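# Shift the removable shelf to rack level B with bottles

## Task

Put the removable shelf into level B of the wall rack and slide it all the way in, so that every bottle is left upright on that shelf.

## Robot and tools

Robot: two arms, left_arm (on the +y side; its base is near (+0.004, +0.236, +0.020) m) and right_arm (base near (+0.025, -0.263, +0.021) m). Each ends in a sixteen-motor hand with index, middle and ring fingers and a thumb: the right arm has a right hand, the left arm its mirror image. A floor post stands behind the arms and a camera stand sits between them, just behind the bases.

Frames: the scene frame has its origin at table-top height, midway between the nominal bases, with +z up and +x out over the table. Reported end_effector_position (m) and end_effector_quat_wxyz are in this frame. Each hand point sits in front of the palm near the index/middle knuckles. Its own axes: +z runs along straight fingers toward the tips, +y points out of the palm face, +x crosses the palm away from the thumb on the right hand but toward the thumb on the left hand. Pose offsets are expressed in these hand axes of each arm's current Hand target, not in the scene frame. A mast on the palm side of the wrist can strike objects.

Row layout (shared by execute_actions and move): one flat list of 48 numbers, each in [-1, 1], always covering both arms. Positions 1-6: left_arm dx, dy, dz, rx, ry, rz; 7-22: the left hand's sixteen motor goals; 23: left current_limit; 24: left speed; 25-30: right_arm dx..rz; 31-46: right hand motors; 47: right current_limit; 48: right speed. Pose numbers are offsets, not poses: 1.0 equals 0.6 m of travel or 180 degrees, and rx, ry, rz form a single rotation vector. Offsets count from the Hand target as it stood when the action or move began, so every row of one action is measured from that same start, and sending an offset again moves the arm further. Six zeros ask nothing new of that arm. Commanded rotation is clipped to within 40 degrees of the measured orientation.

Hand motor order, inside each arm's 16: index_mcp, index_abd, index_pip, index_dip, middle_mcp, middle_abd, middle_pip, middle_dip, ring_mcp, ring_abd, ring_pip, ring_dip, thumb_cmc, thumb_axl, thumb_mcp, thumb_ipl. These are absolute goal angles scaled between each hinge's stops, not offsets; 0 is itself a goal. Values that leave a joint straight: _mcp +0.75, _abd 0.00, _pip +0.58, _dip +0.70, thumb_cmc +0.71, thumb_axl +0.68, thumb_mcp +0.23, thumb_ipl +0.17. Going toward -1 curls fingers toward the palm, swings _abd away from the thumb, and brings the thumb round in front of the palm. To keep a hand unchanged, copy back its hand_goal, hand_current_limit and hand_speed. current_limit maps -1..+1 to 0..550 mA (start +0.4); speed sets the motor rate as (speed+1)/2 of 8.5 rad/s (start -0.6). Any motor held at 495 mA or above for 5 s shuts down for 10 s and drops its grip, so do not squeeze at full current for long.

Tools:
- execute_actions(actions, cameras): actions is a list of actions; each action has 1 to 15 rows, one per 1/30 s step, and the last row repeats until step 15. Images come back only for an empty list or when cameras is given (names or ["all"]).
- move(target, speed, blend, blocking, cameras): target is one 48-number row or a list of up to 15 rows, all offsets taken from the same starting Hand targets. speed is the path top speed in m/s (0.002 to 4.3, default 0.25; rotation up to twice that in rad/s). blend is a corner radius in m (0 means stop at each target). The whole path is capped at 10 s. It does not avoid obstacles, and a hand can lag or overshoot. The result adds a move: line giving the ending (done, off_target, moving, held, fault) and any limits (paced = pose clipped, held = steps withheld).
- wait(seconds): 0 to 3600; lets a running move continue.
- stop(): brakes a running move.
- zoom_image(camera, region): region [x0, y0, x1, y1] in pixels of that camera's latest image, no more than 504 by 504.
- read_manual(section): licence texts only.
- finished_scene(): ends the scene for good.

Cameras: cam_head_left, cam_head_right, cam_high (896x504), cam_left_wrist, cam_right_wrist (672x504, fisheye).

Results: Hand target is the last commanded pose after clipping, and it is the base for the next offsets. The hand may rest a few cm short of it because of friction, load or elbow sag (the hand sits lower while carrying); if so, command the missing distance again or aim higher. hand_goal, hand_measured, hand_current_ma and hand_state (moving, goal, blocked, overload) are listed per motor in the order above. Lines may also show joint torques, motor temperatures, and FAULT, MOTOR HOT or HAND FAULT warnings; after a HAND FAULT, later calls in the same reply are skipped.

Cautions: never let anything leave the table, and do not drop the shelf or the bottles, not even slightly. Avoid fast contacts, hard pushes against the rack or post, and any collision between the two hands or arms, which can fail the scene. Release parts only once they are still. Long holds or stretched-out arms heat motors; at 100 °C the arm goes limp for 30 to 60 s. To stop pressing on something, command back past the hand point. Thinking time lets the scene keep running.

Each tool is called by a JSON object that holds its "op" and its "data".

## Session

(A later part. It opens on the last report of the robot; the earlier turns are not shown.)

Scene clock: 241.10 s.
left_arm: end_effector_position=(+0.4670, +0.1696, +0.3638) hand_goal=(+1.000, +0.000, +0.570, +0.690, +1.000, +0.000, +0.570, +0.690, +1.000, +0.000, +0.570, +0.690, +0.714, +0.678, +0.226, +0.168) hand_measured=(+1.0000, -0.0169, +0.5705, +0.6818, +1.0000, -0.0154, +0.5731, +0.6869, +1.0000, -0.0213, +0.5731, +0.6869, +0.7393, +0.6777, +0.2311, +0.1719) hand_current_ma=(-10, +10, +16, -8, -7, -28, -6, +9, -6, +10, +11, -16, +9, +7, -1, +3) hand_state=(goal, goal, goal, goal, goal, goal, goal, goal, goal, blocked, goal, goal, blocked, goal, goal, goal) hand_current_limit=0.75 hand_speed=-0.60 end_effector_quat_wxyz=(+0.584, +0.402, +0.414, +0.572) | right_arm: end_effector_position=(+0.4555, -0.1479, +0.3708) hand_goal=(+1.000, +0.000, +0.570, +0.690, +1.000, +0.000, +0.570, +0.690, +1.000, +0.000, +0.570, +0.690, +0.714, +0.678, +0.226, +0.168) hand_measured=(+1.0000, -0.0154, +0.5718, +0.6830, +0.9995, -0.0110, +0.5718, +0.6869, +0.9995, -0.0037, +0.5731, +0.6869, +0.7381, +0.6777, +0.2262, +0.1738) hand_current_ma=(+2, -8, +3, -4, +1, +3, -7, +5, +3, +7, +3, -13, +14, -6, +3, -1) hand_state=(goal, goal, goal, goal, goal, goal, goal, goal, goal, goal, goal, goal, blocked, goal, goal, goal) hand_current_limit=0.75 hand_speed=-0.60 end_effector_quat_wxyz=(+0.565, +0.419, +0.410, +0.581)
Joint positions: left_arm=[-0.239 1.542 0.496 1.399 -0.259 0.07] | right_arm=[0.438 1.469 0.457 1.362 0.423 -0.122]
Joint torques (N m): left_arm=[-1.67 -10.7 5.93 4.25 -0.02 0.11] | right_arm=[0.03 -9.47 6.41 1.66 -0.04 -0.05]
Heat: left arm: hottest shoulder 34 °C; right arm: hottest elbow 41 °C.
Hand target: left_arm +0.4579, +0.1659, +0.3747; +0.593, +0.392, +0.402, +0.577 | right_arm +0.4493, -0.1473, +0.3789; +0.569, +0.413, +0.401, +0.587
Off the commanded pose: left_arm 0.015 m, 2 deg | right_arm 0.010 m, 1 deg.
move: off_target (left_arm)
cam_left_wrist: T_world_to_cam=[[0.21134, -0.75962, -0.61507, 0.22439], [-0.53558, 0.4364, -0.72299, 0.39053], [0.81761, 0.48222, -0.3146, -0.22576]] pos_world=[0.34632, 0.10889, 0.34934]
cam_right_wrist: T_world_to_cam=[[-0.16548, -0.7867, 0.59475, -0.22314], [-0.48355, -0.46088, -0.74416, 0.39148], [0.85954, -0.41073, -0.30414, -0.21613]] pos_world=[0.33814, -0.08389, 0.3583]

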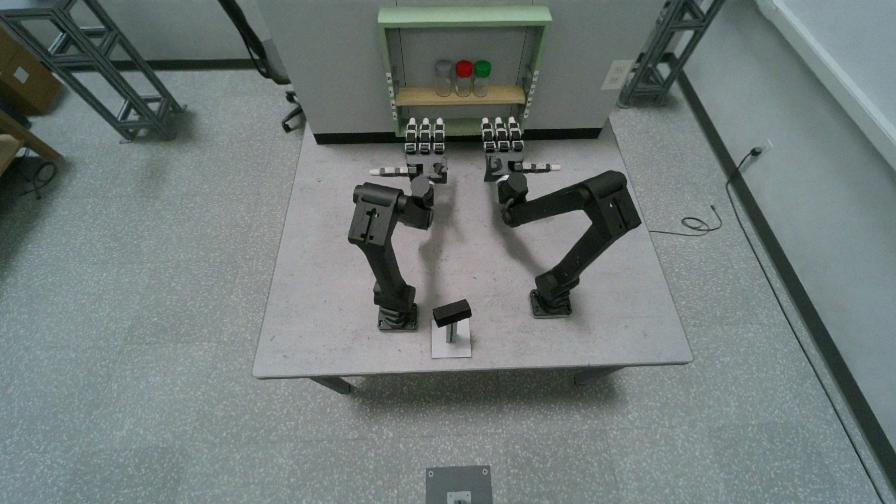

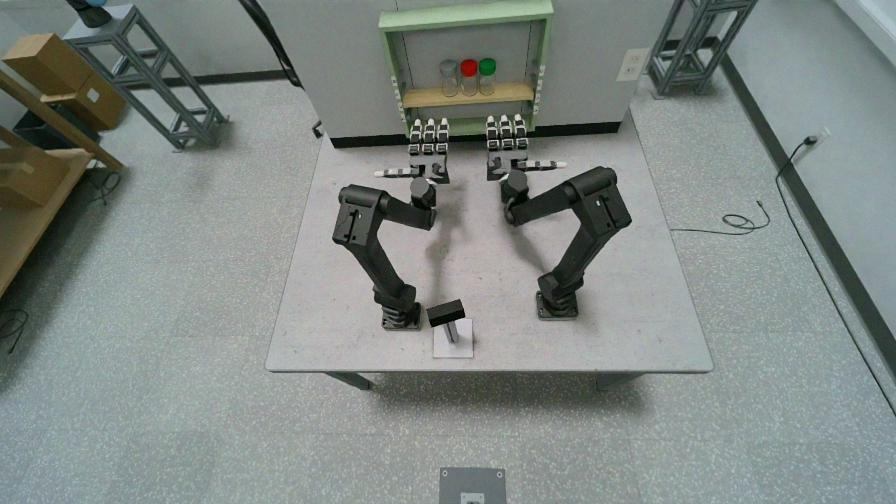

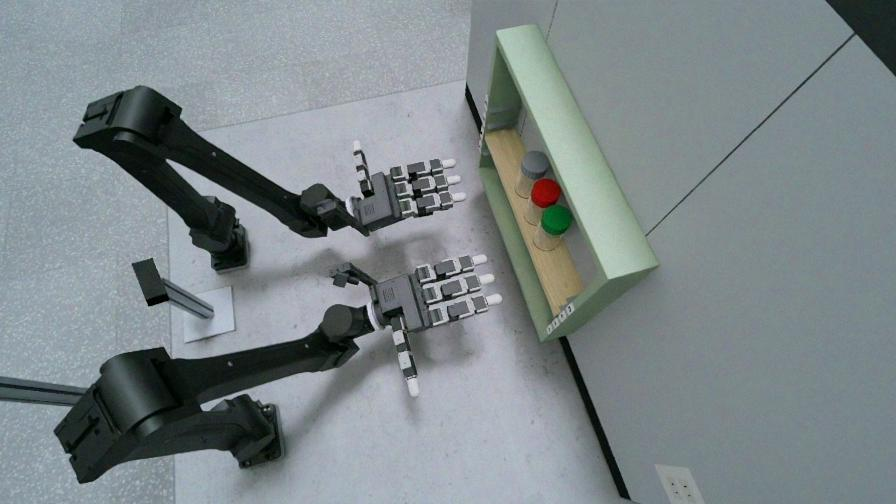

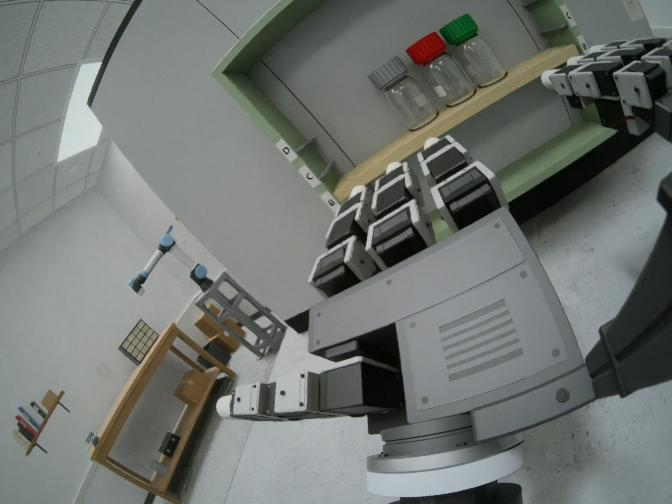

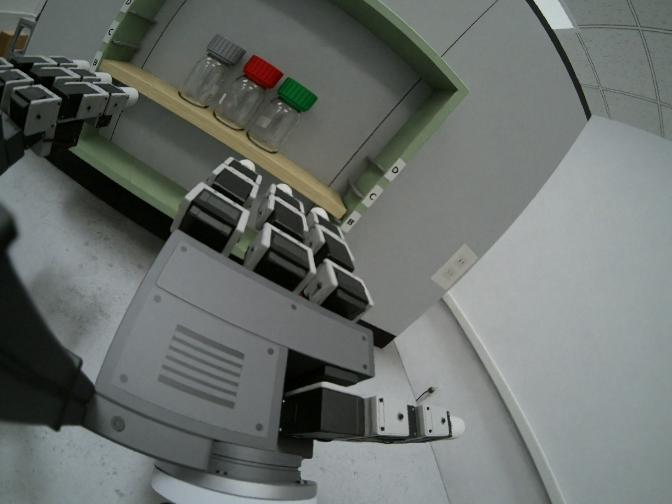

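{"op": "move", "data": {"target": [0.0,-0.0899,-0.0896,0,0,0,1,0,0.57,0.69,1,0,0.57,0.69,1,0,0.57,0.69,0.714,0.678,0.226,0.168,0.75,-0.6,0.0,-0.0899,-0.0896,0,0,0,1,0,0.57,0.69,1,0,0.57,0.69,1,0,0.57,0.69,0.714,0.678,0.226,0.168,0.75,-0.6], "speed": 0.1, "cameras": ["all"]}}

{"op": "zoom_image", "data": {"camera": "cam_left_wrist", "region": [260, 80, 360, 180]}}

{"op": "zoom_image", "data": {"camera": "cam_right_wrist", "region": [320, 100, 420, 200]}}

{"op": "zoom_image", "data": {"camera": "cam_high", "region": [530, 220, 610, 330]}}

{"op": "zoom_image", "data": {"camera": "cam_high", "region": [470, 110, 550, 180]}}

Scene clock: 243.77 s.
left_arm: end_effector_position=(+0.4326, +0.1671, +0.3029) hand_goal=(+1.000, +0.000, +0.570, +0.690, +1.000, +0.000, +0.570, +0.690, +1.000, +0.000, +0.570, +0.690, +0.714, +0.678, +0.226, +0.168) hand_measured=(+1.0000, -0.0184, +0.5705, +0.6818, +0.9995, -0.0154, +0.5731, +0.6869, +1.0000, -0.0198, +0.5744, +0.6869, +0.7393, +0.6767, +0.2302, +0.1719) hand_current_ma=(-7, +2, +14, -7, -16, -16, +8, +7, +5, +9, -2, -6, +0, -6, -16, -5) hand_state=(goal, goal, goal, goal, goal, goal, goal, goal, goal, blocked, goal, goal, blocked, goal, goal, goal) hand_current_limit=0.75 hand_speed=-0.60 end_effector_quat_wxyz=(+0.563, +0.428, +0.435, +0.556) | right_arm: end_effector_position=(+0.4190, -0.1460, +0.3110) hand_goal=(+1.000, +0.000, +0.570, +0.690, +1.000, +0.000, +0.570, +0.690, +1.000, +0.000, +0.570, +0.690, +0.714, +0.678, +0.226, +0.168) hand_measured=(+1.0000, -0.0154, +0.5718, +0.6830, +1.0000, -0.0110, +0.5718, +0.6869, +1.0000, -0.0023, +0.5731, +0.6856, +0.7381, +0.6777, +0.2262, +0.1738) hand_current_ma=(+6, +4, +2, +8, +7, +8, -16, +2, -2, +4, -11, -14, +14, +2, -2, -1) hand_state=(goal, goal, goal, goal, goal, goal, goal, goal, goal, goal, goal, goal, blocked, goal, goal, goal) hand_current_limit=0.75 hand_speed=-0.60 end_effector_quat_wxyz=(+0.554, +0.433, +0.429, +0.567)
Joint positions: left_arm=[-0.285 1.642 0.36 1.552 -0.309 0.069] | right_arm=[0.506 1.597 0.328 1.564 0.491 -0.127]
Joint torques (N m): left_arm=[-1.67 -9 4.11 4.36 -0.05 -0.14] | right_arm=[0.15 -7.59 4.23 1.62 -0.01 0.08]
Heat: left arm: hottest shoulder 34 °C; right arm: hottest elbow 41 °C.
Hand target: left_arm +0.4279, +0.1645, +0.3048; +0.593, +0.392, +0.402, +0.577 | right_arm +0.4168, -0.1457, +0.3101; +0.569, +0.413, +0.402, +0.587
Off the commanded pose: left_arm 0.006 m, 7 deg | right_arm 0.002 m, 5 deg.
joint sent to its limit (left arm) — joint 4 (wrist pitch), upper limit. The joint targets are off in orientation, not in position.
joint sent to its limit (right arm) — joint 4 (wrist pitch), upper limit. The joint targets are off in orientation, not in position.
move: off_target (left_arm, right_arm)
cam_left_wrist: T_world_to_cam=[[0.15905, -0.75343, -0.638, 0.22074], [-0.59502, 0.44252, -0.67091, 0.33802], [0.78781, 0.48633, -0.37793, -0.18414]] pos_world=[0.31109, 0.10629, 0.29802]
cam_right_wrist: T_world_to_cam=[[-0.12854, -0.78081, 0.6114, -0.21201], [-0.52534, -0.46929, -0.70977, 0.33579], [0.84112, -0.41243, -0.34987, -0.18046]] pos_world=[0.30095, -0.08238, 0.30482]

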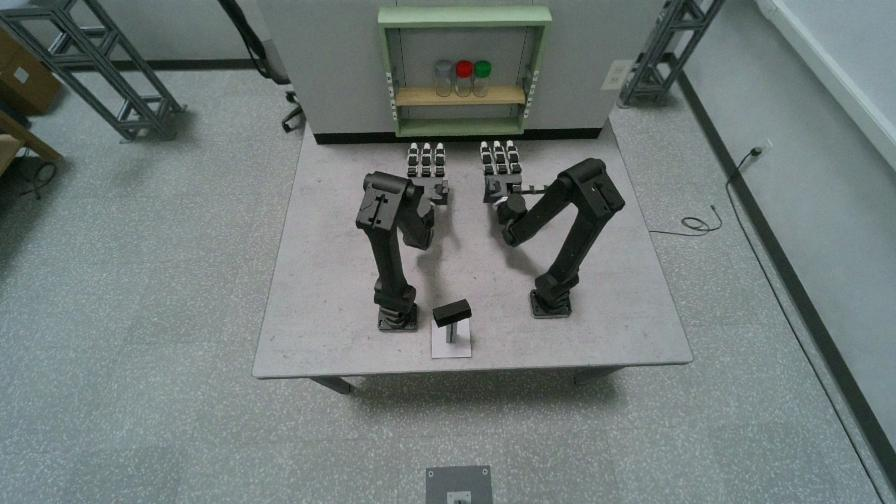

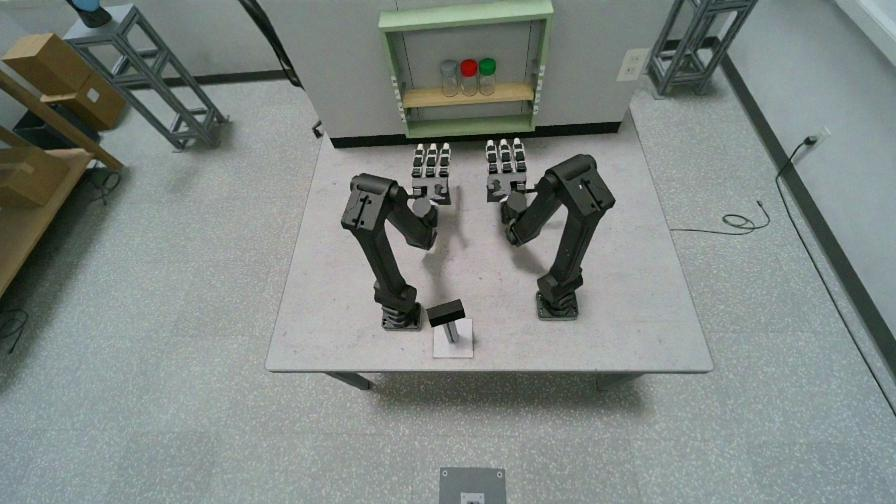

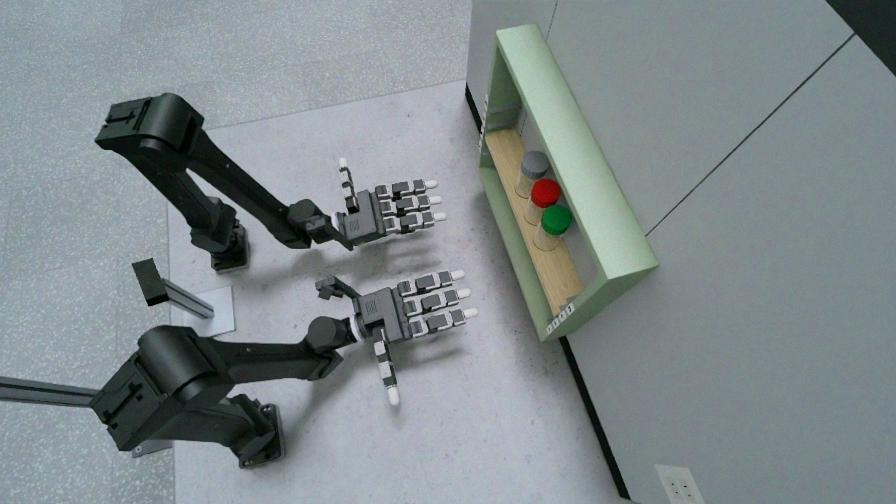

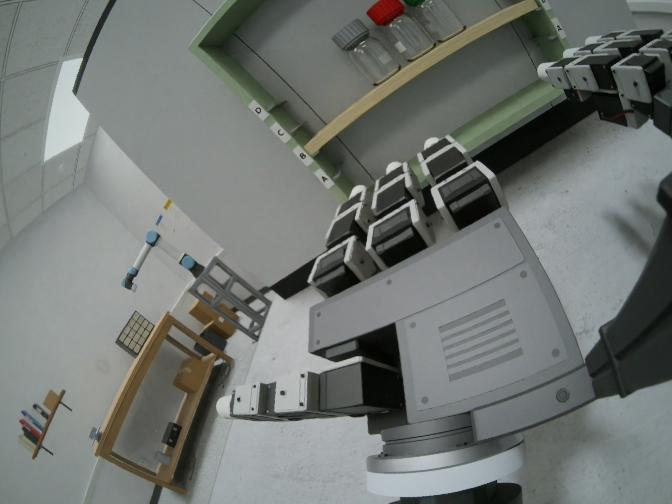

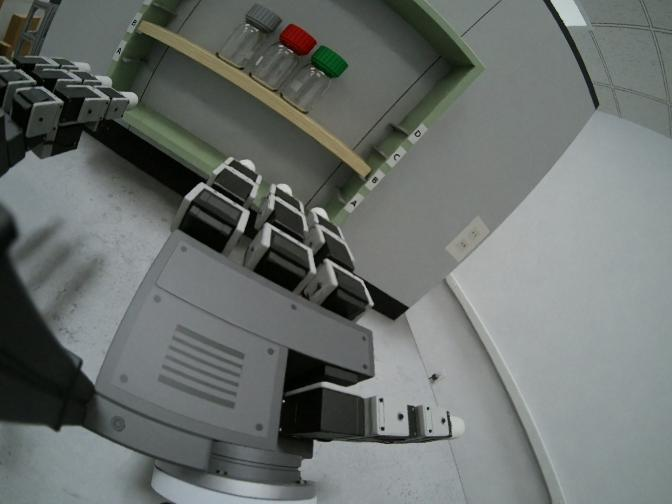

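Scaled by 5.040 from the camera's image (finer frame: 960x720).

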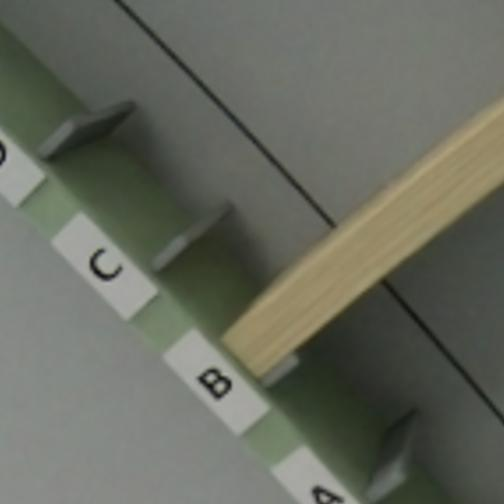

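Scaled by 5.040 from the camera's image (finer frame: 960x720).

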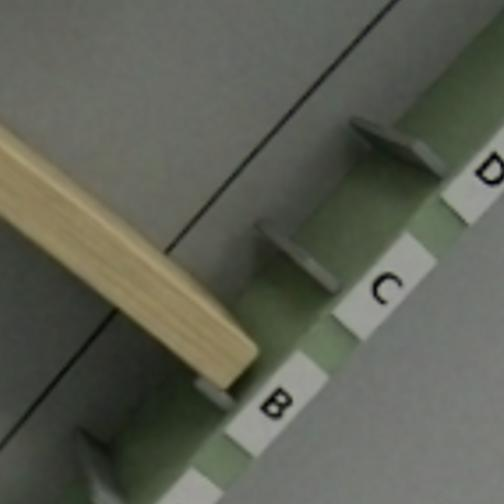

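Scaled by 4.582.

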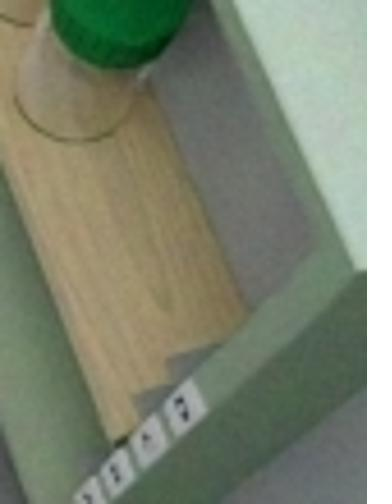

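Scaled by 6.300.

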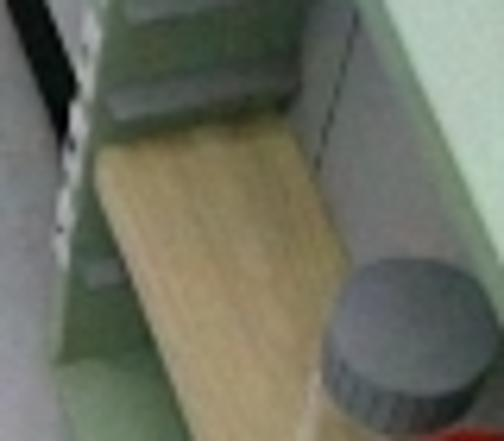

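{"op": "finished_scene", "data": {"scene": 1}}

The scene is finished: the task was done.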